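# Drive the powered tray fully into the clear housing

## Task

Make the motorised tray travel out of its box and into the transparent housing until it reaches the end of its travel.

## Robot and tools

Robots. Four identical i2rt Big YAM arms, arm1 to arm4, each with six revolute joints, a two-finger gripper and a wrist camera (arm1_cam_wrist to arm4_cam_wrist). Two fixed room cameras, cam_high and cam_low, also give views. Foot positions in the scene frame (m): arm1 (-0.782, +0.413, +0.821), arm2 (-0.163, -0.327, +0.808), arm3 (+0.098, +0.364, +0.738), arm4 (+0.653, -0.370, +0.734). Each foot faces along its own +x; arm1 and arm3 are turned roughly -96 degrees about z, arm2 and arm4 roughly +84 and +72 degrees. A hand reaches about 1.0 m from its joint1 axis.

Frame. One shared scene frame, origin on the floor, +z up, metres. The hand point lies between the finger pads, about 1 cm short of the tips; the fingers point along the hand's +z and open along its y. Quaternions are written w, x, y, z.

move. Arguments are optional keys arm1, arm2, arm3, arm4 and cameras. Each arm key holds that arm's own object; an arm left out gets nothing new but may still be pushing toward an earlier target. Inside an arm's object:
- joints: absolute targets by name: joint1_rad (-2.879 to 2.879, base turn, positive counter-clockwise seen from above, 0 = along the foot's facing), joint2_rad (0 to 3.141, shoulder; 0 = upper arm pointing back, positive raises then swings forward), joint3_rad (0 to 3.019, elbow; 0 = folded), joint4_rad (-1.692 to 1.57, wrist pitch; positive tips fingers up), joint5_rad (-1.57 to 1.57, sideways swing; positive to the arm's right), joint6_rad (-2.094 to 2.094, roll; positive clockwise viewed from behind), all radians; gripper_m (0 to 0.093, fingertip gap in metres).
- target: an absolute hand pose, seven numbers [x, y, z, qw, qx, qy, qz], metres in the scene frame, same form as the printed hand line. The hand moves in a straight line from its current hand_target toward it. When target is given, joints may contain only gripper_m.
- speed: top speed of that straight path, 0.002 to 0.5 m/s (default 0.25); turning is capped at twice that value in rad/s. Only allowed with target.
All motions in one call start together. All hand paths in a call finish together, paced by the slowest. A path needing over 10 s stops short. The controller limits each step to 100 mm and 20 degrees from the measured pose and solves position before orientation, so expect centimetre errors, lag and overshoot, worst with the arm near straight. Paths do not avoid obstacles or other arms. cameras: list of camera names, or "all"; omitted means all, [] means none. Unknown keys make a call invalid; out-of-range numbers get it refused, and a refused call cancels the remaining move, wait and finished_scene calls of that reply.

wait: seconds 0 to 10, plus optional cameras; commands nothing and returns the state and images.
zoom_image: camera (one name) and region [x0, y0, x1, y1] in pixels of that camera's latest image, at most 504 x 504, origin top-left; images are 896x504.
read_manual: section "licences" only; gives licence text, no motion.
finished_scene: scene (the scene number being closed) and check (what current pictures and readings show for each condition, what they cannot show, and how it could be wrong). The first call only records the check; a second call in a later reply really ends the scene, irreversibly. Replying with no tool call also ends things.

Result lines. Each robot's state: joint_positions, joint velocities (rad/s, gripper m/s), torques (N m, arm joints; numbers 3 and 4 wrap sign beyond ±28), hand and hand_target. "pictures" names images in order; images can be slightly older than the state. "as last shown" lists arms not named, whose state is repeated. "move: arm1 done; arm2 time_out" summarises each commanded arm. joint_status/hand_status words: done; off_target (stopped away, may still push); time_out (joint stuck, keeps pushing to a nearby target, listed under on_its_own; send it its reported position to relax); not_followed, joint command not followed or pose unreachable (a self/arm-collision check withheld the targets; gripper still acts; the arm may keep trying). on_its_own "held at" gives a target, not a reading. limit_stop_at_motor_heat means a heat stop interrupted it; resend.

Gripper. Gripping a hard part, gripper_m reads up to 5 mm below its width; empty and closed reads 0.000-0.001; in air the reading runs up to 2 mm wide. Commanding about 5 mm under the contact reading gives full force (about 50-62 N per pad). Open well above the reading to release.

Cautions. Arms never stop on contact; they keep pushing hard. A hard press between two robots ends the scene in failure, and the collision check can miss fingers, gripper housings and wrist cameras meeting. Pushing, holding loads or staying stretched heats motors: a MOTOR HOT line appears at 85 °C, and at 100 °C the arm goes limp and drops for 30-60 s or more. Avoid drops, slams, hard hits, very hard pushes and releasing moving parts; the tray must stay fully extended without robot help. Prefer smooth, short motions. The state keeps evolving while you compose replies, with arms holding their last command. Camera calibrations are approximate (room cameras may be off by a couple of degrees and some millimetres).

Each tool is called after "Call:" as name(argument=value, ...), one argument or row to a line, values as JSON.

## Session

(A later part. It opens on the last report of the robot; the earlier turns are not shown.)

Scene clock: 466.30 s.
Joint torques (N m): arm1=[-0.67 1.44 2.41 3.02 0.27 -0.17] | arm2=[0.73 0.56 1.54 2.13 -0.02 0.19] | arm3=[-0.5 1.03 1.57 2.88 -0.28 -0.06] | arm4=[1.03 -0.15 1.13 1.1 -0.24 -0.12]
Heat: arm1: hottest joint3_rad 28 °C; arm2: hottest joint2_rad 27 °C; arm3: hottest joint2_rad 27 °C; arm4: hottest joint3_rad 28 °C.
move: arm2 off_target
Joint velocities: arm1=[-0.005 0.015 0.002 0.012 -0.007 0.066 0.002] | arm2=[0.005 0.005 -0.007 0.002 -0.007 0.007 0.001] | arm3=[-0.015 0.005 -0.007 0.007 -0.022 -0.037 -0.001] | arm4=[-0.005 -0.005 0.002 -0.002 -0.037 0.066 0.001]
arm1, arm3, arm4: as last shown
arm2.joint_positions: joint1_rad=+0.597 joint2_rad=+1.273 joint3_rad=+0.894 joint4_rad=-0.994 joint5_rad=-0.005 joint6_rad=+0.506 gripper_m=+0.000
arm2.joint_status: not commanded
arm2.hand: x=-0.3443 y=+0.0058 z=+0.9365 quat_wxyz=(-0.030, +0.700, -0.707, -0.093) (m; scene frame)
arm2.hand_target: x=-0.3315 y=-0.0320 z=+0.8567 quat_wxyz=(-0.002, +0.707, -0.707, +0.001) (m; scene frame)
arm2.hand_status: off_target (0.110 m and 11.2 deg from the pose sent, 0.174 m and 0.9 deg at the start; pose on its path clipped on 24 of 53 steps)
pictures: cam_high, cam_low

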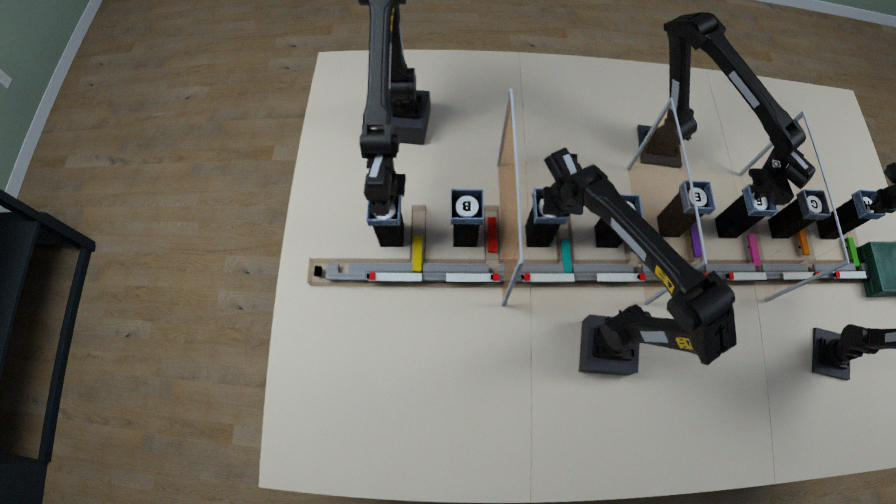

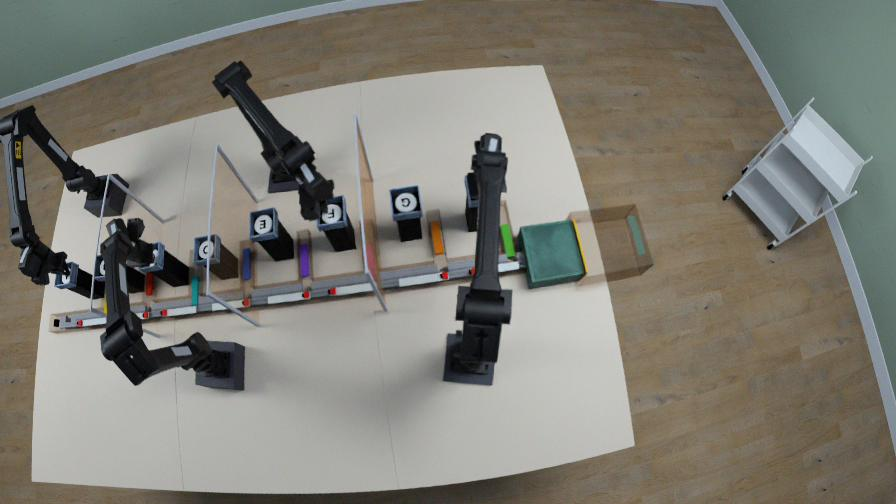

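Call:
wait(
  seconds=2,
  cameras=["cam_high", "cam_low"],
)

Call:
zoom_image(
  camera="cam_high",
  region=[400, 200, 500, 290],
)

Call:
zoom_image(
  camera="cam_high",
  region=[720, 210, 896, 290],
)

Call:
zoom_image(
  camera="cam_low",
  region=[240, 210, 340, 310],
)

Scene clock: 468.43 s.
Joint torques (N m): arm1=[-0.67 1.38 2.4 3.03 0.27 -0.17] | arm2=[0.67 0.73 1.58 2.09 -0.07 0.22] | arm3=[-0.5 0.97 1.61 2.82 -0.28 -0.06] | arm4=[0.97 -0.15 1.14 1.09 -0.24 -0.12]
Heat: arm1: hottest joint3_rad 28 °C; arm2: hottest joint2_rad 27 °C; arm3: hottest joint2_rad 27 °C; arm4: hottest joint2_rad 27 °C.
Joint velocities: arm1=[-0.005 -0.005 -0.012 0.012 0.066 0.022 0.001] | arm2=[-0.005 -0.024 -0.002 -0.002 0.037 -0.037 0] | arm3=[-0.015 -0.024 0.002 0.002 -0.022 0.051 0] | arm4=[0.005 -0.005 -0.007 -0.002 -0.051 -0.022 -0.001]
arm1.joint_positions: joint1_rad=+0.098 joint2_rad=+1.381 joint3_rad=+0.896 joint4_rad=-0.920 joint5_rad=-0.001 joint6_rad=-0.016 gripper_m=+0.000
arm1.joint_status: not commanded
arm1.hand: x=-0.7875 y=+0.0175 z=+0.9175 quat_wxyz=(-0.062, -0.703, -0.706, +0.058) (m; scene frame)
arm1.hand_target: x=-0.7921 y=+0.0532 z=+0.8446 quat_wxyz=(-0.001, -0.707, -0.707, -0.001) (m; scene frame)
arm1.hand_status: not commanded
arm2.joint_positions: joint1_rad=+0.597 joint2_rad=+1.273 joint3_rad=+0.894 joint4_rad=-0.994 joint5_rad=-0.005 joint6_rad=+0.506 gripper_m=+0.000
arm2.joint_status: not commanded
arm2.hand: x=-0.3443 y=+0.0058 z=+0.9365 quat_wxyz=(-0.030, +0.700, -0.707, -0.093) (m; scene frame)
arm2.hand_target: x=-0.3315 y=-0.0320 z=+0.8567 quat_wxyz=(-0.002, +0.707, -0.707, +0.001) (m; scene frame)
arm2.hand_status: off_target (0.110 m and 11.2 deg from the pose sent, 0.174 m and 0.9 deg at the start; pose on its path clipped on 24 of 53 steps)
arm3.joint_positions: joint1_rad=+0.678 joint2_rad=+1.110 joint3_rad=+0.949 joint4_rad=-1.206 joint5_rad=+0.026 joint6_rad=+0.609 gripper_m=+0.000
arm3.joint_status: not commanded
arm3.hand: x=+0.2868 y=+0.0786 z=+0.9345 quat_wxyz=(-0.097, -0.705, -0.702, +0.022) (m; scene frame)
arm3.hand_target: x=+0.2759 y=+0.1036 z=+0.8510 quat_wxyz=(+0.000, -0.707, -0.707, +0.001) (m; scene frame)
arm3.hand_status: not commanded
arm4.joint_positions: joint1_rad=+0.016 joint2_rad=+1.394 joint3_rad=+1.238 joint4_rad=-1.209 joint5_rad=+0.000 joint6_rad=-0.202 gripper_m=+0.000
arm4.joint_status: not commanded
arm4.hand: x=+0.7497 y=+0.0701 z=+0.9455 quat_wxyz=(-0.084, +0.698, -0.709, -0.052) (m; scene frame)
arm4.hand_target: x=+0.7411 y=+0.0459 z=+0.8574 quat_wxyz=(+0.000, +0.707, -0.707, +0.000) (m; scene frame)
arm4.hand_status: not commanded
wait: 2.00 s; at rest by 0.13 s
pictures: cam_high, cam_low

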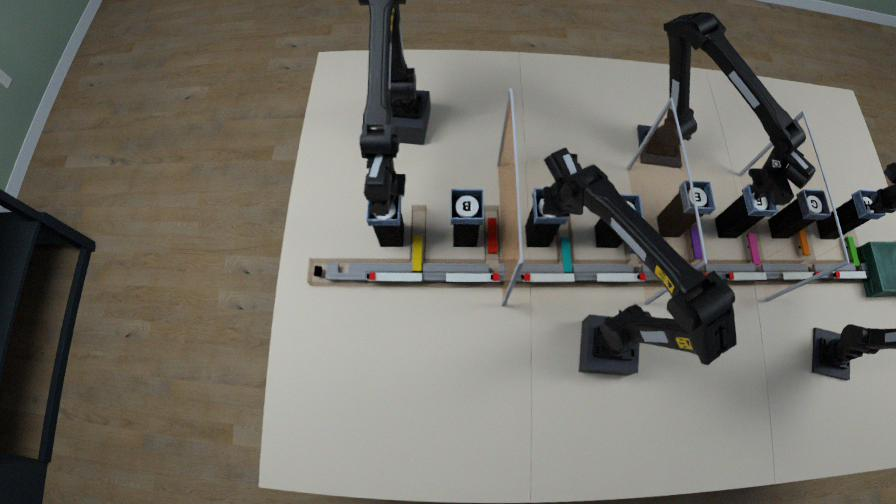

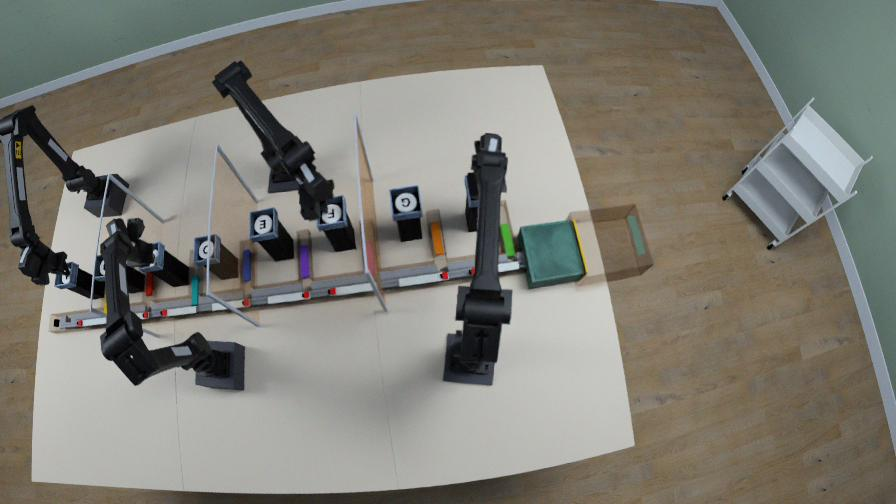

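Scaled by 5.040 from the camera's 896x504 image, which has a finer 1280x720 frame.

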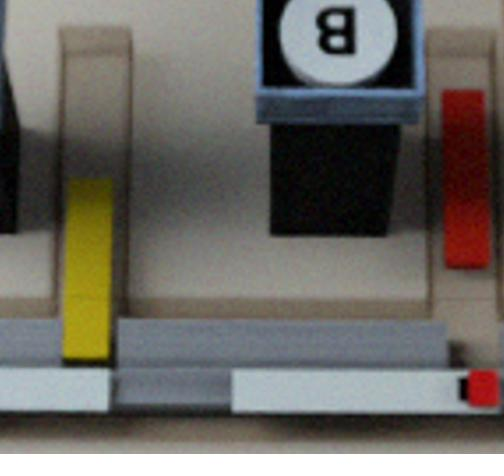

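Scaled by 2.864 from the camera's 896x504 image, which has a finer 1280x720 frame.

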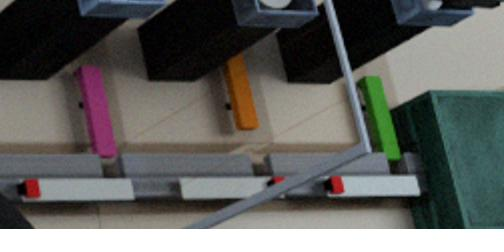

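Scaled by 5.040 from the camera's 896x504 image, which has a finer 1280x720 frame.

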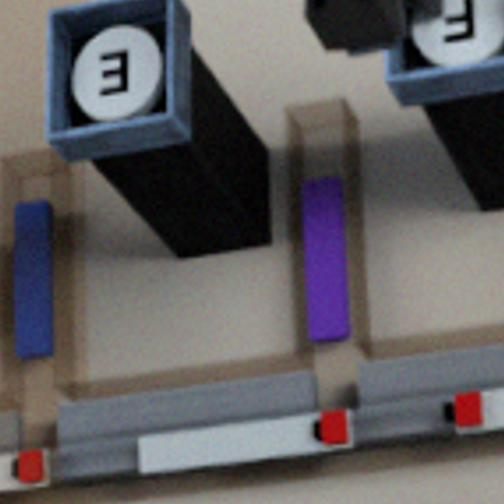

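Call:
wait(
  seconds=3,
  cameras=["cam_high", "cam_low"],
)

Call:
zoom_image(
  camera="cam_high",
  region=[400, 200, 500, 290],
)

Call:
zoom_image(
  camera="cam_high",
  region=[720, 210, 896, 290],
)

Call:
zoom_image(
  camera="cam_low",
  region=[180, 220, 340, 320],
)

Scene clock: 471.77 s.
Joint torques (N m): arm1=[-0.67 1.32 2.4 3.04 0.27 -0.18] | arm2=[0.73 0.32 1.61 2.15 -0.04 0.23] | arm3=[-0.5 1.08 1.58 2.85 -0.28 -0.06] | arm4=[0.97 -0.15 1.13 1.1 -0.24 -0.12]
Heat: arm1: hottest joint3_rad 28 °C; arm2: hottest joint2_rad 27 °C; arm3: hottest joint2_rad 27 °C; arm4: hottest joint2_rad 27 °C.
Joint velocities: arm1=[-0.005 -0.015 0.002 0.022 -0.022 -0.066 -0.001] | arm2=[-0.005 -0.015 -0.017 -0.022 0.022 -0.022 0] | arm3=[-0.015 0.005 -0.012 0.002 -0.066 -0.037 0.001] | arm4=[-0.015 0.015 -0.012 -0.012 0.022 0.007 -0.001]
arm1.joint_positions: joint1_rad=+0.098 joint2_rad=+1.381 joint3_rad=+0.896 joint4_rad=-0.920 joint5_rad=-0.001 joint6_rad=-0.016 gripper_m=+0.000
arm1.joint_status: not commanded
arm1.hand: x=-0.7875 y=+0.0175 z=+0.9175 quat_wxyz=(-0.062, -0.703, -0.706, +0.058) (m; scene frame)
arm1.hand_target: x=-0.7921 y=+0.0532 z=+0.8446 quat_wxyz=(-0.001, -0.707, -0.707, -0.001) (m; scene frame)
arm1.hand_status: not commanded
arm2.joint_positions: joint1_rad=+0.597 joint2_rad=+1.273 joint3_rad=+0.894 joint4_rad=-0.994 joint5_rad=-0.005 joint6_rad=+0.506 gripper_m=+0.000
arm2.joint_status: not commanded
arm2.hand: x=-0.3443 y=+0.0058 z=+0.9365 quat_wxyz=(-0.030, +0.700, -0.707, -0.093) (m; scene frame)
arm2.hand_target: x=-0.3315 y=-0.0320 z=+0.8567 quat_wxyz=(-0.002, +0.707, -0.707, +0.001) (m; scene frame)
arm2.hand_status: off_target (0.110 m and 11.2 deg from the pose sent, 0.174 m and 0.9 deg at the start; pose on its path clipped on 24 of 53 steps)
arm3.joint_positions: joint1_rad=+0.678 joint2_rad=+1.110 joint3_rad=+0.949 joint4_rad=-1.206 joint5_rad=+0.026 joint6_rad=+0.609 gripper_m=+0.000
arm3.joint_status: not commanded
arm3.hand: x=+0.2868 y=+0.0786 z=+0.9345 quat_wxyz=(-0.097, -0.705, -0.702, +0.022) (m; scene frame)
arm3.hand_target: x=+0.2759 y=+0.1036 z=+0.8510 quat_wxyz=(+0.000, -0.707, -0.707, +0.001) (m; scene frame)
arm3.hand_status: not commanded
arm4.joint_positions: joint1_rad=+0.016 joint2_rad=+1.394 joint3_rad=+1.238 joint4_rad=-1.209 joint5_rad=+0.000 joint6_rad=-0.202 gripper_m=+0.000
arm4.joint_status: not commanded
arm4.hand: x=+0.7497 y=+0.0701 z=+0.9455 quat_wxyz=(-0.084, +0.698, -0.709, -0.052) (m; scene frame)
arm4.hand_target: x=+0.7411 y=+0.0459 z=+0.8574 quat_wxyz=(+0.000, +0.707, -0.707, +0.000) (m; scene frame)
arm4.hand_status: not commanded
wait: 3.00 s; at rest from the start
pictures: cam_high, cam_low

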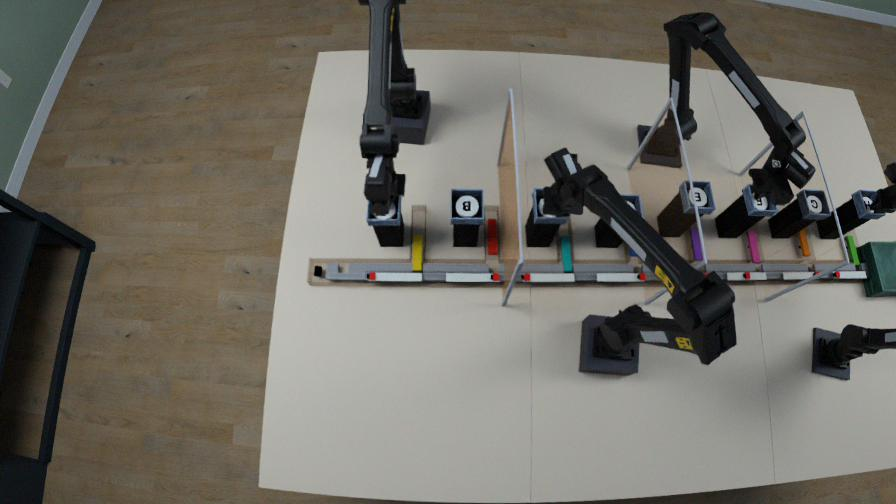

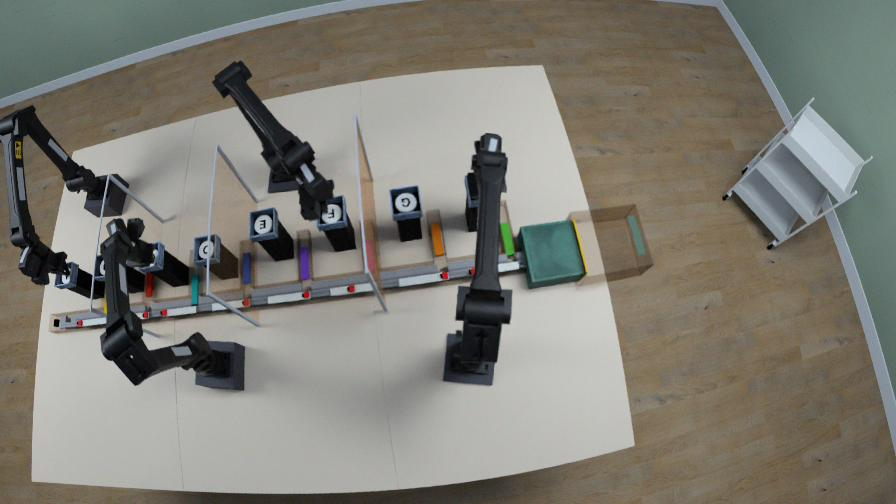

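Scaled by 5.040 from the camera's 896x504 image, which has a finer 1280x720 frame.

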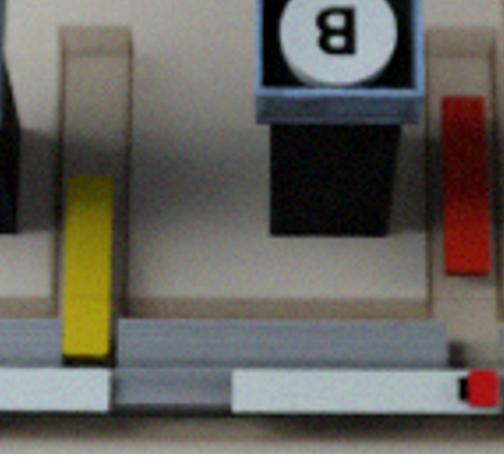

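Scaled by 2.864 from the camera's 896x504 image, which has a finer 1280x720 frame.

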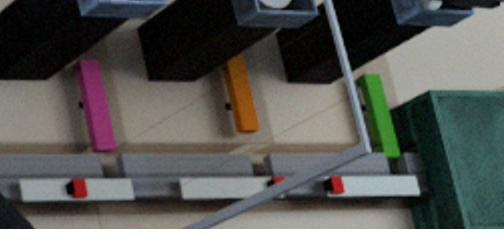

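Scaled by 3.150 from the camera's 896x504 image, which has a finer 1280x720 frame.

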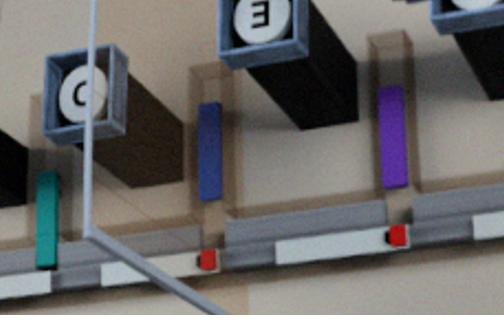

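Call:
wait(
  seconds=2.5,
  cameras=["cam_high", "cam_low"],
)

Call:
zoom_image(
  camera="cam_low",
  region=[180, 220, 340, 320],
)

Call:
zoom_image(
  camera="cam_high",
  region=[720, 210, 896, 290],
)

Scene clock: 474.40 s.
Joint torques (N m): arm1=[-0.62 1.38 2.44 3.03 0.26 -0.17] | arm2=[0.79 1.14 1.57 2.26 -0.05 0.19] | arm3=[-0.5 1.03 1.57 2.85 -0.28 -0.06] | arm4=[0.97 -0.09 1.14 1.1 -0.25 -0.12]
Heat: arm1: hottest joint3_rad 28 °C; arm2: hottest joint2_rad 27 °C; arm3: hottest joint2_rad 27 °C; arm4: hottest joint2_rad 27 °C.
Joint velocities: arm1=[-0.005 -0.005 0.007 0.007 0.037 -0.007 0] | arm2=[-0.005 -0.015 -0.012 -0.012 -0.037 0.022 0] | arm3=[0.015 -0.005 0.002 0.002 -0.007 0.007 0.001] | arm4=[-0.005 -0.005 -0.007 -0.012 -0.081 -0.007 -0.001]
arm1.joint_positions: joint1_rad=+0.098 joint2_rad=+1.381 joint3_rad=+0.896 joint4_rad=-0.920 joint5_rad=-0.001 joint6_rad=-0.016 gripper_m=+0.000
arm1.joint_status: not commanded
arm1.hand: x=-0.7875 y=+0.0175 z=+0.9175 quat_wxyz=(-0.062, -0.703, -0.706, +0.058) (m; scene frame)
arm1.hand_target: x=-0.7921 y=+0.0532 z=+0.8446 quat_wxyz=(-0.001, -0.707, -0.707, -0.001) (m; scene frame)
arm1.hand_status: not commanded
arm2.joint_positions: joint1_rad=+0.597 joint2_rad=+1.273 joint3_rad=+0.894 joint4_rad=-0.994 joint5_rad=-0.005 joint6_rad=+0.506 gripper_m=+0.000
arm2.joint_status: not commanded
arm2.hand: x=-0.3443 y=+0.0058 z=+0.9365 quat_wxyz=(-0.030, +0.700, -0.707, -0.093) (m; scene frame)
arm2.hand_target: x=-0.3315 y=-0.0320 z=+0.8567 quat_wxyz=(-0.002, +0.707, -0.707, +0.001) (m; scene frame)
arm2.hand_status: off_target (0.110 m and 11.2 deg from the pose sent, 0.174 m and 0.9 deg at the start; pose on its path clipped on 24 of 53 steps)
arm3.joint_positions: joint1_rad=+0.678 joint2_rad=+1.110 joint3_rad=+0.949 joint4_rad=-1.206 joint5_rad=+0.026 joint6_rad=+0.609 gripper_m=+0.000
arm3.joint_status: not commanded
arm3.hand: x=+0.2868 y=+0.0786 z=+0.9345 quat_wxyz=(-0.097, -0.705, -0.702, +0.022) (m; scene frame)
arm3.hand_target: x=+0.2759 y=+0.1036 z=+0.8510 quat_wxyz=(+0.000, -0.707, -0.707, +0.001) (m; scene frame)
arm3.hand_status: not commanded
arm4.joint_positions: joint1_rad=+0.016 joint2_rad=+1.394 joint3_rad=+1.238 joint4_rad=-1.209 joint5_rad=+0.000 joint6_rad=-0.202 gripper_m=+0.000
arm4.joint_status: not commanded
arm4.hand: x=+0.7497 y=+0.0701 z=+0.9455 quat_wxyz=(-0.084, +0.698, -0.709, -0.052) (m; scene frame)
arm4.hand_target: x=+0.7411 y=+0.0459 z=+0.8574 quat_wxyz=(+0.000, +0.707, -0.707, +0.000) (m; scene frame)
arm4.hand_status: not commanded
wait: 2.50 s; at rest by 0.13 s
pictures: cam_high, cam_low

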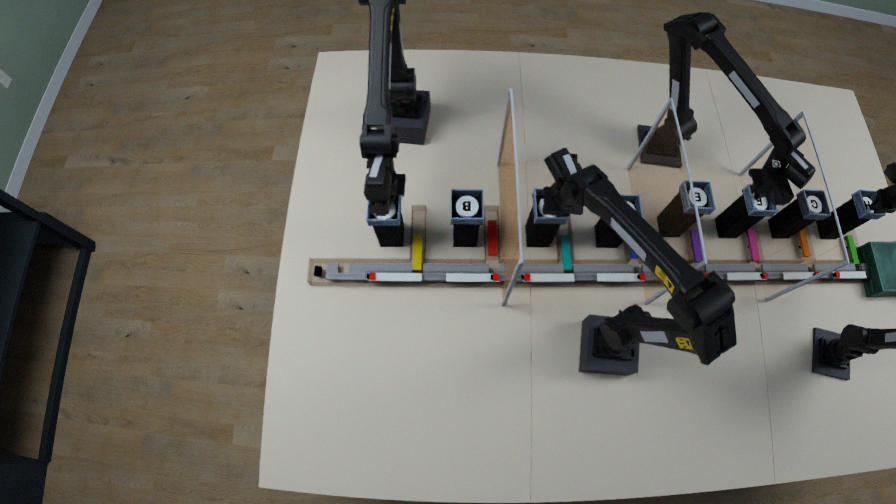

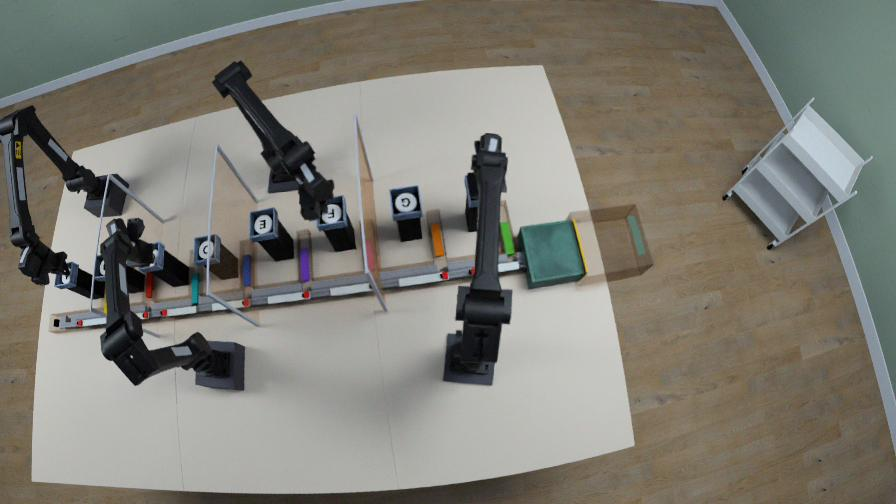

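Scaled by 3.150 from the camera's 896x504 image, which has a finer 1280x720 frame.

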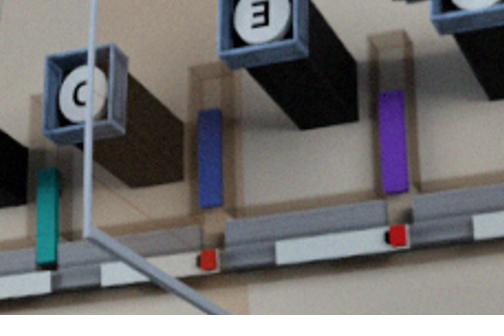

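Scaled by 2.864 from the camera's 896x504 image, which has a finer 1280x720 frame.

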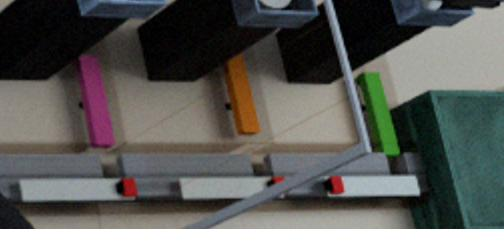

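Call:
wait(
  seconds=3,
  cameras=["cam_high", "cam_low"],
)

Call:
zoom_image(
  camera="cam_low",
  region=[180, 220, 340, 320],
)

Call:
zoom_image(
  camera="cam_high",
  region=[720, 210, 896, 290],
)

Call:
zoom_image(
  camera="cam_high",
  region=[400, 200, 500, 290],
)

Scene clock: 477.57 s.
Joint torques (N m): arm1=[-0.62 1.38 2.37 3.06 0.28 -0.17] | arm2=[0.97 0.85 1.58 2.25 -0.05 0.2] | arm3=[-0.62 1.08 1.59 2.84 -0.28 -0.07] | arm4=[1.03 -0.15 1.14 1.1 -0.25 -0.12]
Heat: arm1: hottest joint3_rad 28 °C; arm2: hottest joint2_rad 27 °C; arm3: hottest joint2_rad 27 °C; arm4: hottest joint2_rad 27 °C.
Joint velocities: arm1=[-0.005 -0.005 0.012 -0.002 -0.11 -0.051 0] | arm2=[-0.005 0.005 -0.002 0.012 -0.022 0.081 0.001] | arm3=[-0.024 0.005 0.002 -0.002 0.007 -0.007 -0.001] | arm4=[-0.015 0.005 -0.007 -0.002 0.022 -0.051 -0.001]
arm1.joint_positions: joint1_rad=+0.098 joint2_rad=+1.381 joint3_rad=+0.896 joint4_rad=-0.920 joint5_rad=-0.001 joint6_rad=-0.016 gripper_m=+0.000
arm1.joint_status: not commanded
arm1.hand: x=-0.7875 y=+0.0175 z=+0.9175 quat_wxyz=(-0.062, -0.703, -0.706, +0.058) (m; scene frame)
arm1.hand_target: x=-0.7921 y=+0.0532 z=+0.8446 quat_wxyz=(-0.001, -0.707, -0.707, -0.001) (m; scene frame)
arm1.hand_status: not commanded
arm2.joint_positions: joint1_rad=+0.597 joint2_rad=+1.273 joint3_rad=+0.894 joint4_rad=-0.994 joint5_rad=-0.005 joint6_rad=+0.506 gripper_m=+0.000
arm2.joint_status: not commanded
arm2.hand: x=-0.3443 y=+0.0058 z=+0.9365 quat_wxyz=(-0.030, +0.700, -0.707, -0.093) (m; scene frame)
arm2.hand_target: x=-0.3315 y=-0.0320 z=+0.8567 quat_wxyz=(-0.002, +0.707, -0.707, +0.001) (m; scene frame)
arm2.hand_status: off_target (0.110 m and 11.2 deg from the pose sent, 0.174 m and 0.9 deg at the start; pose on its path clipped on 24 of 53 steps)
arm3.joint_positions: joint1_rad=+0.678 joint2_rad=+1.110 joint3_rad=+0.949 joint4_rad=-1.206 joint5_rad=+0.026 joint6_rad=+0.609 gripper_m=+0.000
arm3.joint_status: not commanded
arm3.hand: x=+0.2868 y=+0.0786 z=+0.9345 quat_wxyz=(-0.097, -0.705, -0.702, +0.022) (m; scene frame)
arm3.hand_target: x=+0.2759 y=+0.1036 z=+0.8510 quat_wxyz=(+0.000, -0.707, -0.707, +0.001) (m; scene frame)
arm3.hand_status: not commanded
arm4.joint_positions: joint1_rad=+0.016 joint2_rad=+1.394 joint3_rad=+1.238 joint4_rad=-1.209 joint5_rad=+0.000 joint6_rad=-0.202 gripper_m=+0.000
arm4.joint_status: not commanded
arm4.hand: x=+0.7497 y=+0.0701 z=+0.9455 quat_wxyz=(-0.084, +0.698, -0.709, -0.052) (m; scene frame)
arm4.hand_target: x=+0.7411 y=+0.0459 z=+0.8574 quat_wxyz=(+0.000, +0.707, -0.707, +0.000) (m; scene frame)
arm4.hand_status: not commanded
wait: 3.00 s; at rest by 0.10 s
pictures: cam_high, cam_low

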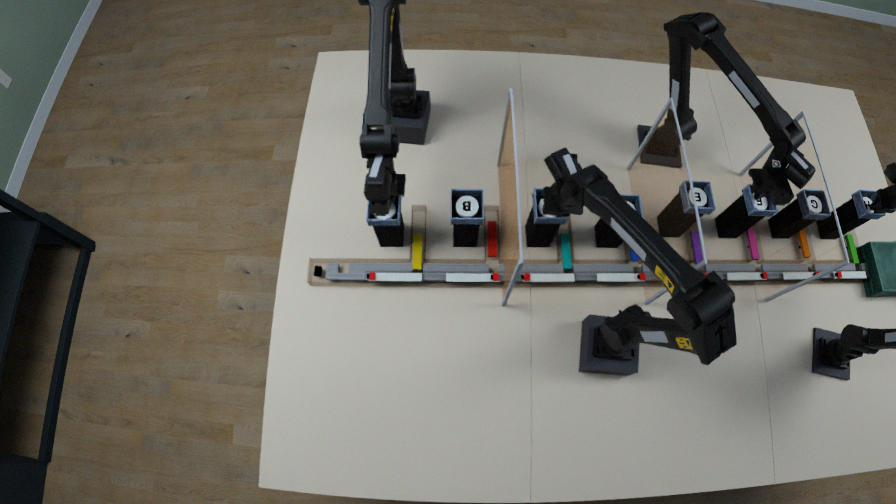

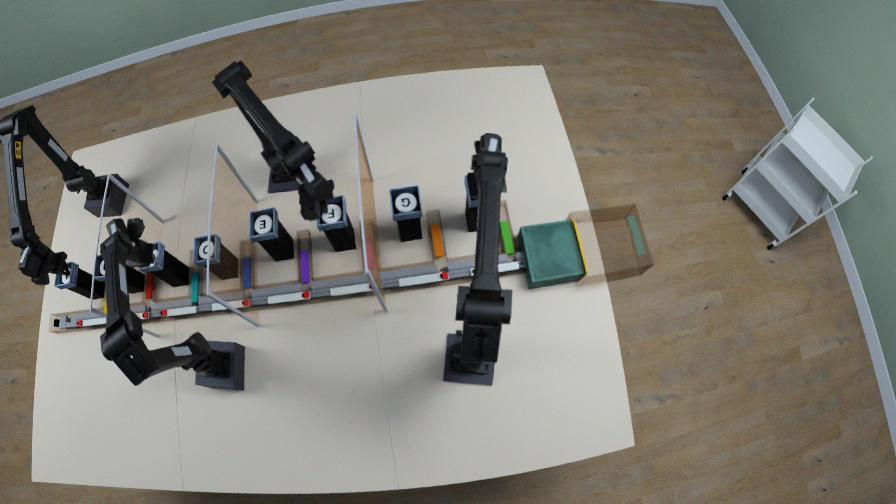

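Scaled by 3.150 from the camera's 896x504 image, which has a finer 1280x720 frame.

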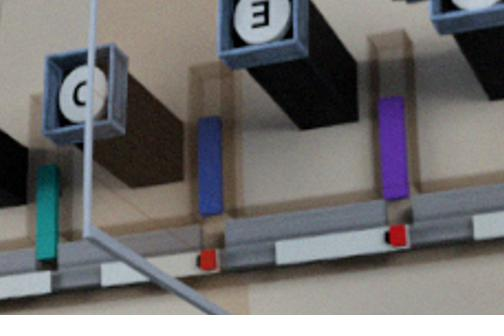

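Scaled by 2.864 from the camera's 896x504 image, which has a finer 1280x720 frame.

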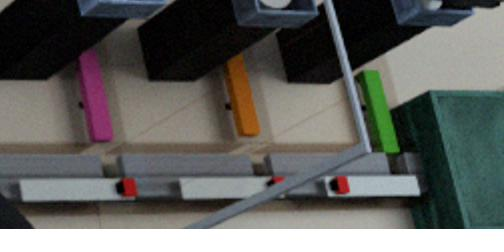

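Scaled by 5.040 from the camera's 896x504 image, which has a finer 1280x720 frame.

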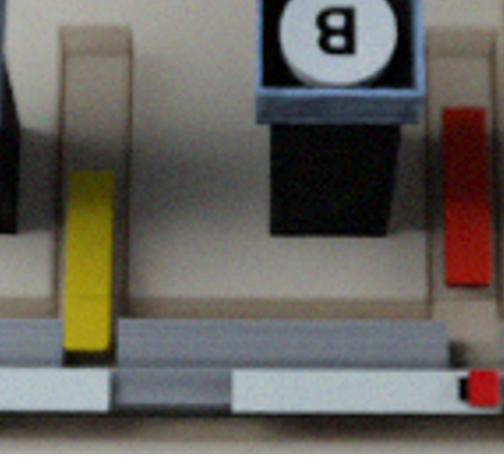

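Call:
move(
  arm3={"target": [0.292, 0.075, 1.012, 0, 0.7071, 0.7071, 0], "speed": 0.4},
  arm4={"target": [0.748, 0.075, 1.012, 0, 0.7071, -0.7071, 0], "speed": 0.4},
  cameras=[],
)

Call:
move(
  arm3={"target": [0.084, 0.077, 1.012, 0, 0.7071, 0.7071, 0], "speed": 0.4},
  arm4={"target": [0.527, 0.075, 1.012, 0, 0.7071, -0.7071, 0], "speed": 0.4},
  cameras=["cam_low", "cam_high"],
)

Scene clock: 480.27 s.
Joint torques (N m): arm1=[-0.67 1.61 2.39 3.02 0.27 -0.18] | arm2=[0.97 0.56 1.63 2.19 -0.04 0.17] | arm3=[-0.91 -9.47 15.24 0.06 -0.15 -0.09] | arm4=[0.73 -10.81 16.12 -0.46 -0.14 -0.18]
Heat: arm1: hottest joint3_rad 28 °C; arm2: hottest joint2_rad 27 °C; arm3: hottest joint2_rad 27 °C; arm4: hottest joint3_rad 28 °C.
move: arm3 off_target; arm4 off_target
Joint velocities: arm1=[-0.015 -0.005 -0.012 -0.012 -0.007 -0.007 0] | arm2=[0.005 -0.005 0.002 0.002 -0.007 0.066 0] | arm3=[-0.005 -0.005 -0.002 -0.012 0.007 0.022 0] | arm4=[-0.005 -0.005 0.002 0.007 -0.051 -0.051 0.001]
arm1: as last shown
arm2.joint_positions: joint1_rad=+0.597 joint2_rad=+1.273 joint3_rad=+0.894 joint4_rad=-0.994 joint5_rad=-0.005 joint6_rad=+0.506 gripper_m=+0.000
arm2.joint_status: not commanded
arm2.hand: x=-0.3443 y=+0.0058 z=+0.9365 quat_wxyz=(-0.030, +0.700, -0.707, -0.093) (m; scene frame)
arm2.hand_target: x=-0.3315 y=-0.0320 z=+0.8567 quat_wxyz=(-0.002, +0.707, -0.707, +0.001) (m; scene frame)
arm2.hand_status: not commanded
arm3.joint_positions: joint1_rad=+0.678 joint2_rad=+1.220 joint3_rad=+1.229 joint4_rad=-1.585 joint5_rad=+0.020 joint6_rad=+0.609 gripper_m=+0.000
arm3.joint_status: not commanded
arm3.hand: x=+0.2840 y=+0.0823 z=+1.0035 quat_wxyz=(+0.005, -0.707, -0.707, +0.001) (m; scene frame)
arm3.hand_target: x=+0.2924 y=+0.0743 z=+1.0126 quat_wxyz=(+0.000, -0.707, -0.707, +0.000) (m; scene frame)
arm3.hand_status: off_target (0.014 m and 0.6 deg from the pose sent, 0.078 m and 11.4 deg at the start)
arm4.joint_positions: joint1_rad=+0.016 joint2_rad=+1.500 joint3_rad=+1.482 joint4_rad=-1.590 joint5_rad=-0.002 joint6_rad=-0.203 gripper_m=+0.000
arm4.joint_status: not commanded
arm4.hand: x=+0.7463 y=+0.0571 z=+0.9908 quat_wxyz=(+0.018, +0.702, -0.712, +0.013) (m; scene frame)
arm4.hand_target: x=+0.7477 y=+0.0739 z=+1.0111 quat_wxyz=(-0.001, +0.708, -0.706, +0.000) (m; scene frame)
arm4.hand_status: off_target (0.028 m and 2.7 deg from the pose sent, 0.067 m and 11.4 deg at the start)
pictures: none
No camera images: "cameras" was empty.

Scene clock: 482.07 s.
Joint torques (N m): arm1=[-0.67 1.38 2.39 3.03 0.28 -0.18] | arm2=[0.85 0.73 1.58 2.24 -0.03 0.17] | arm3=[-2.55 -7.53 11.81 0.09 -0.2 -0.19] | arm4=[0.32 -10.99 16.25 -0.36 0.04 0.09]
Heat: arm1: hottest joint3_rad 28 °C; arm2: hottest joint2_rad 27 °C; arm3: hottest joint2_rad 27 °C; arm4: hottest joint3_rad 28 °C.
move: arm3 done; arm4 off_target
Joint velocities: arm1=[0.015 -0.015 -0.012 -0.007 -0.007 -0.007 0] | arm2=[-0.005 -0.005 -0.002 -0.007 -0.022 0.007 0] | arm3=[-0.024 -0.015 -0.012 0.012 -0.007 0.051 0] | arm4=[-0.005 -0.015 -0.002 -0.017 0.007 -0.007 0]
arm1, arm2: as last shown
arm3.joint_positions: joint1_rad=+0.050 joint2_rad=+1.057 joint3_rad=+1.139 joint4_rad=-1.626 joint5_rad=-0.003 joint6_rad=-0.020 gripper_m=+0.000
arm3.joint_status: not commanded
arm3.hand: x=+0.0897 y=+0.0781 z=+1.0139 quat_wxyz=(-0.009, -0.707, -0.708, +0.000) (m; scene frame)
arm3.hand_target: x=+0.0865 y=+0.0780 z=+1.0124 quat_wxyz=(-0.004, -0.707, -0.707, -0.007) (m; scene frame)
arm3.hand_status: done (0.006 m and 1.1 deg from the pose sent, 0.200 m and 0.6 deg at the start)
arm4.joint_positions: joint1_rad=+0.516 joint2_rad=+1.513 joint3_rad=+1.499 joint4_rad=-1.590 joint5_rad=-0.007 joint6_rad=+0.267 gripper_m=+0.000
arm4.joint_status: not commanded
arm4.hand: x=+0.5283 y=+0.0556 z=+0.9914 quat_wxyz=(+0.013, +0.712, -0.702, +0.016) (m; scene frame)
arm4.hand_target: x=+0.5249 y=+0.0733 z=+1.0119 quat_wxyz=(+0.000, +0.707, -0.707, -0.005) (m; scene frame)
arm4.hand_status: off_target (0.028 m and 2.6 deg from the pose sent, 0.221 m and 2.7 deg at the start)
pictures: cam_high, cam_low

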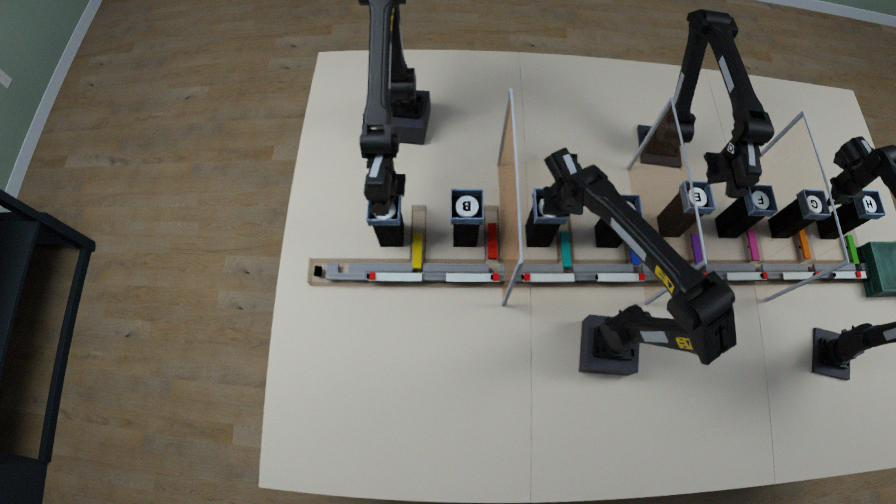

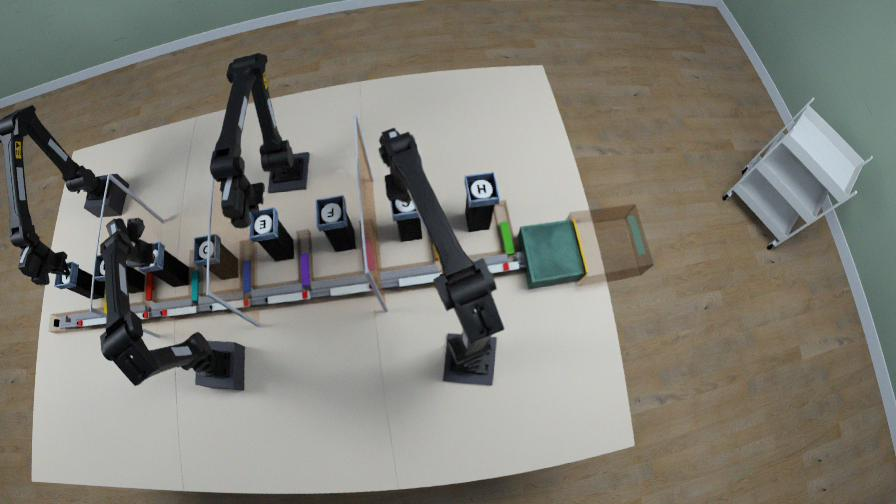

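Call:
move(
  arm3={"target": [0.079, 0.100, 0.830, 0, 0.7071, 0.7071, 0], "speed": 0.18},
  arm4={"target": [0.525, 0.056, 0.830, 0, 0.7071, -0.7071, 0], "speed": 0.18},
  cameras=["cam_low", "cam_high"],
)

Call:
zoom_image(
  camera="cam_low",
  region=[180, 220, 340, 320],
)

Call:
zoom_image(
  camera="cam_high",
  region=[720, 210, 896, 290],
)

Call:
zoom_image(
  camera="cam_high",
  region=[400, 200, 500, 290],
)

Scene clock: 484.00 s.
Joint torques (N m): arm1=[-0.5 1.38 2.37 3.02 0.27 -0.18] | arm2=[0.97 0.62 1.54 2.13 -0.05 0.19] | arm3=[-3.02 2.49 -0.36 2.29 0.19 -0.26] | arm4=[1.03 0.38 1.87 2.19 0.16 0.05]
Heat: arm1: hottest joint3_rad 28 °C; arm2: hottest joint2_rad 27 °C; arm3: hottest joint2_rad 27 °C; arm4: hottest joint3_rad 28 °C.
move: arm3 off_target; arm4 off_target
Joint velocities: arm1=[0.005 -0.005 0.002 -0.012 -0.007 -0.022 0] | arm2=[-0.005 0.005 -0.007 -0.017 -0.051 -0.022 0] | arm3=[-0.005 -0.015 -0.007 -0.007 -0.066 0.007 0] | arm4=[-0.005 -0.015 -0.022 -0.002 -0.007 0.022 0]
arm1, arm2: as last shown
arm3.joint_positions: joint1_rad=+0.037 joint2_rad=+0.907 joint3_rad=+0.830 joint4_rad=-1.264 joint5_rad=-0.001 joint6_rad=-0.040 gripper_m=+0.000
arm3.joint_status: not commanded
arm3.hand: x=+0.0865 y=+0.0825 z=+0.9363 quat_wxyz=(-0.078, -0.701, -0.705, +0.075) (m; scene frame)
arm3.hand_target: x=+0.0826 y=+0.1175 z=+0.8557 quat_wxyz=(-0.001, -0.707, -0.707, -0.002) (m; scene frame)
arm3.hand_status: off_target (0.108 m and 12.4 deg from the pose sent, 0.186 m and 1.1 deg at the start; pose on its path clipped on 21 of 51 steps)
arm4.joint_positions: joint1_rad=+0.519 joint2_rad=+1.416 joint3_rad=+1.218 joint4_rad=-1.198 joint5_rad=-0.005 joint6_rad=+0.280 gripper_m=+0.000
arm4.joint_status: not commanded
arm4.hand: x=+0.5262 y=+0.0609 z=+0.9275 quat_wxyz=(-0.038, +0.707, -0.703, -0.073) (m; scene frame)
arm4.hand_target: x=+0.5292 y=+0.0430 z=+0.8408 quat_wxyz=(-0.001, +0.707, -0.707, +0.001) (m; scene frame)
arm4.hand_status: off_target (0.098 m and 9.5 deg from the pose sent, 0.161 m and 2.6 deg at the start)
pictures: cam_high, cam_low

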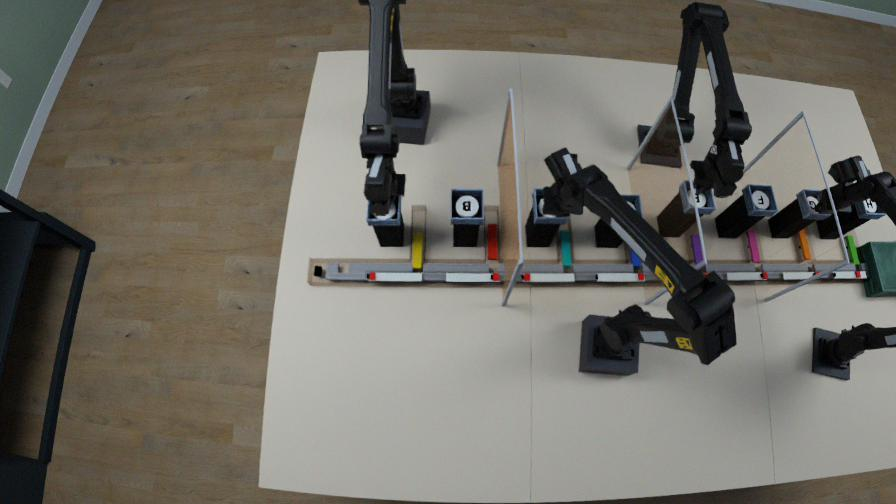

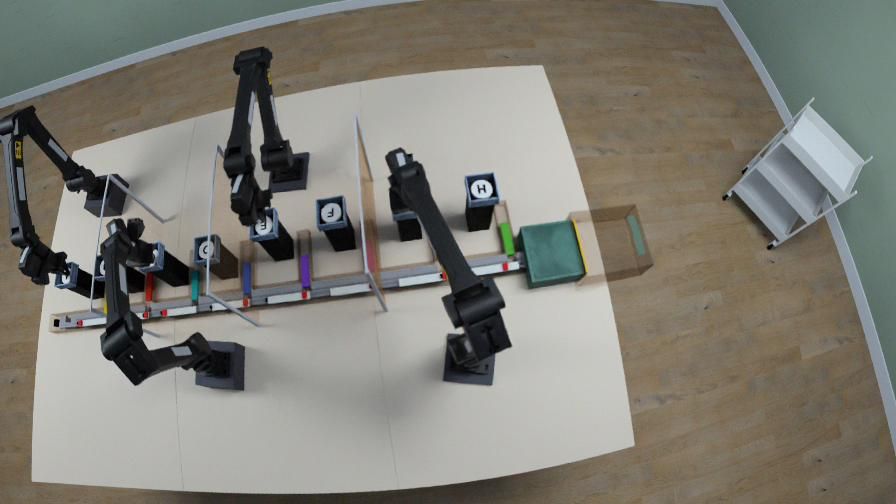

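Scaled by 3.150 from the camera's 896x504 image, which has a finer 1280x720 frame.

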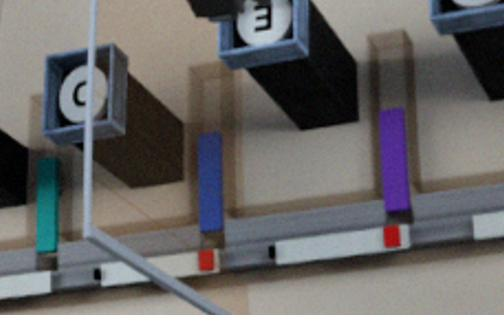

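Scaled by 2.864 from the camera's 896x504 image, which has a finer 1280x720 frame.

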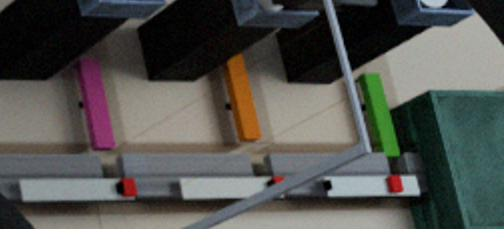

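Scaled by 5.040 from the camera's 896x504 image, which has a finer 1280x720 frame.

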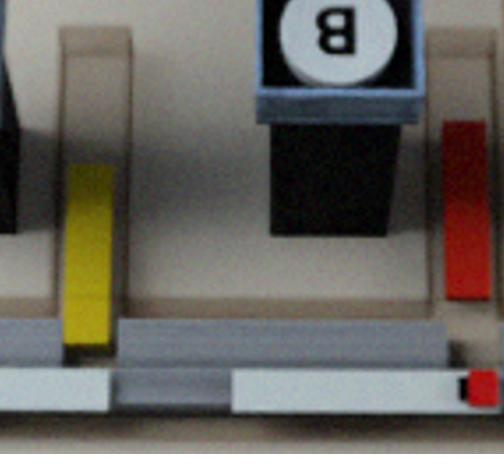

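Call:
wait(
  seconds=5,
  cameras=["cam_low", "cam_high"],
)

Call:
zoom_image(
  camera="cam_low",
  region=[40, 220, 240, 340],
)

Call:
zoom_image(
  camera="cam_high",
  region=[400, 200, 500, 290],
)

Call:
zoom_image(
  camera="cam_low",
  region=[320, 200, 540, 310],
)

Scene clock: 489.23 s.
Joint torques (N m): arm1=[-0.62 1.49 2.39 3.02 0.26 -0.17] | arm2=[1.32 0.73 1.58 2.18 -0.03 0.23] | arm3=[-3.02 2.37 -0.36 2.29 0.2 -0.23] | arm4=[1.08 0.38 1.87 2.17 0.15 0.07]
Heat: arm1: hottest joint3_rad 28 °C; arm2: hottest joint2_rad 27 °C; arm3: hottest joint2_rad 27 °C; arm4: hottest joint3_rad 28 °C.
Joint velocities: arm1=[-0.005 -0.005 -0.002 -0.007 -0.007 0.037 0.001] | arm2=[-0.005 0.005 0.002 0.007 0.066 0.007 0] | arm3=[-0.005 -0.005 -0.012 -0.007 0.007 0.037 0] | arm4=[-0.005 -0.015 -0.022 -0.017 -0.007 0.022 0.001]
arm1.joint_positions: joint1_rad=+0.098 joint2_rad=+1.381 joint3_rad=+0.896 joint4_rad=-0.920 joint5_rad=-0.001 joint6_rad=-0.016 gripper_m=+0.000
arm1.joint_status: not commanded
arm1.hand: x=-0.7875 y=+0.0175 z=+0.9175 quat_wxyz=(-0.062, -0.703, -0.706, +0.058) (m; scene frame)
arm1.hand_target: x=-0.7921 y=+0.0532 z=+0.8446 quat_wxyz=(-0.001, -0.707, -0.707, -0.001) (m; scene frame)
arm1.hand_status: not commanded
arm2.joint_positions: joint1_rad=+0.597 joint2_rad=+1.273 joint3_rad=+0.894 joint4_rad=-0.994 joint5_rad=-0.005 joint6_rad=+0.506 gripper_m=+0.000
arm2.joint_status: not commanded
arm2.hand: x=-0.3443 y=+0.0058 z=+0.9365 quat_wxyz=(-0.029, +0.700, -0.707, -0.093) (m; scene frame)
arm2.hand_target: x=-0.3315 y=-0.0320 z=+0.8567 quat_wxyz=(-0.002, +0.707, -0.707, +0.001) (m; scene frame)
arm2.hand_status: not commanded
arm3.joint_positions: joint1_rad=+0.037 joint2_rad=+0.907 joint3_rad=+0.830 joint4_rad=-1.264 joint5_rad=-0.001 joint6_rad=-0.040 gripper_m=+0.000
arm3.joint_status: not commanded
arm3.hand: x=+0.0865 y=+0.0825 z=+0.9363 quat_wxyz=(-0.078, -0.701, -0.705, +0.075) (m; scene frame)
arm3.hand_target: x=+0.0826 y=+0.1175 z=+0.8557 quat_wxyz=(-0.001, -0.707, -0.707, -0.002) (m; scene frame)
arm3.hand_status: off_target (0.108 m and 12.4 deg from the pose sent, 0.186 m and 1.1 deg at the start; pose on its path clipped on 21 of 51 steps)
arm4.joint_positions: joint1_rad=+0.519 joint2_rad=+1.416 joint3_rad=+1.218 joint4_rad=-1.198 joint5_rad=-0.005 joint6_rad=+0.280 gripper_m=+0.000
arm4.joint_status: not commanded
arm4.hand: x=+0.5262 y=+0.0608 z=+0.9275 quat_wxyz=(-0.038, +0.707, -0.703, -0.073) (m; scene frame)
arm4.hand_target: x=+0.5293 y=+0.0429 z=+0.8409 quat_wxyz=(-0.001, +0.707, -0.707, +0.001) (m; scene frame)
arm4.hand_status: off_target (0.098 m and 9.5 deg from the pose sent, 0.161 m and 2.6 deg at the start)
wait: 5.00 s; at rest by 0.03 s
pictures: cam_high, cam_low

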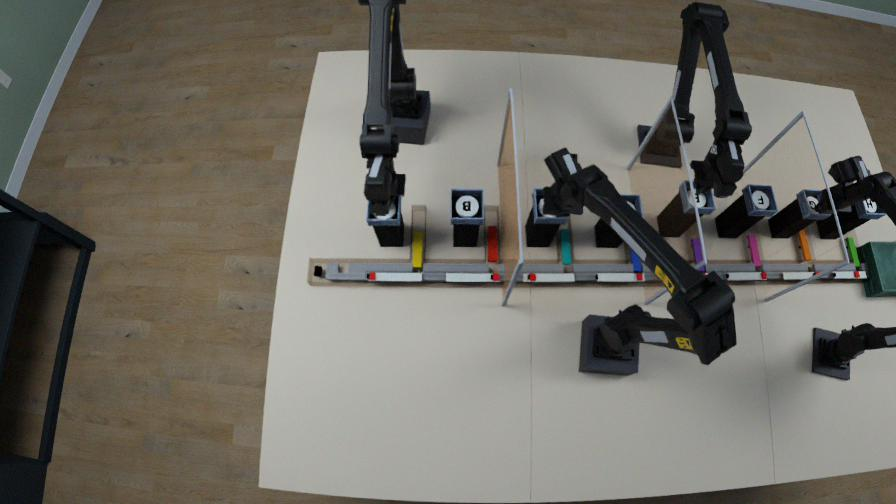

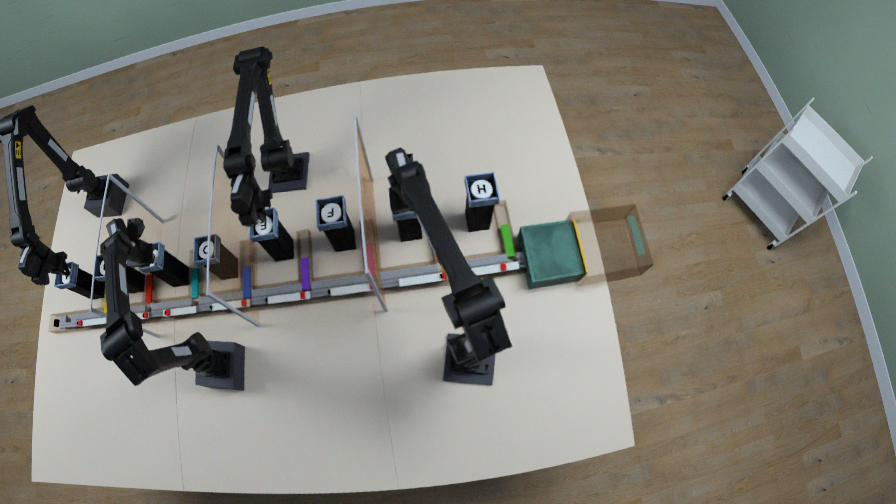

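Scaled by 2.520 from the camera's 896x504 image, which has a finer 1280x720 frame.

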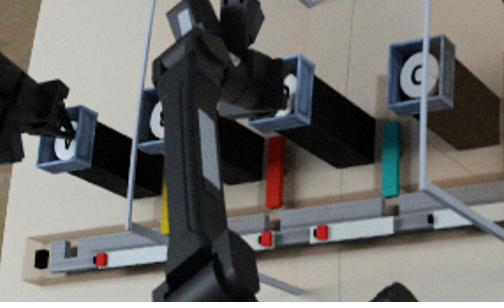

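Scaled by 5.040 from the camera's 896x504 image, which has a finer 1280x720 frame.

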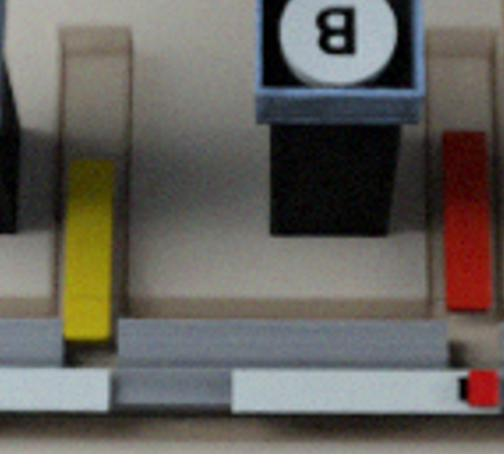

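Scaled by 2.291 from the camera's 896x504 image, which has a finer 1280x720 frame.

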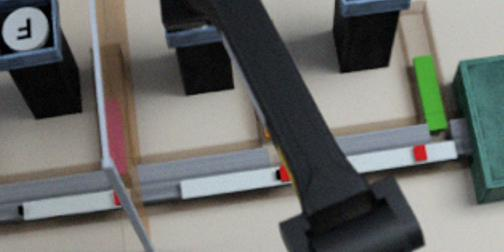

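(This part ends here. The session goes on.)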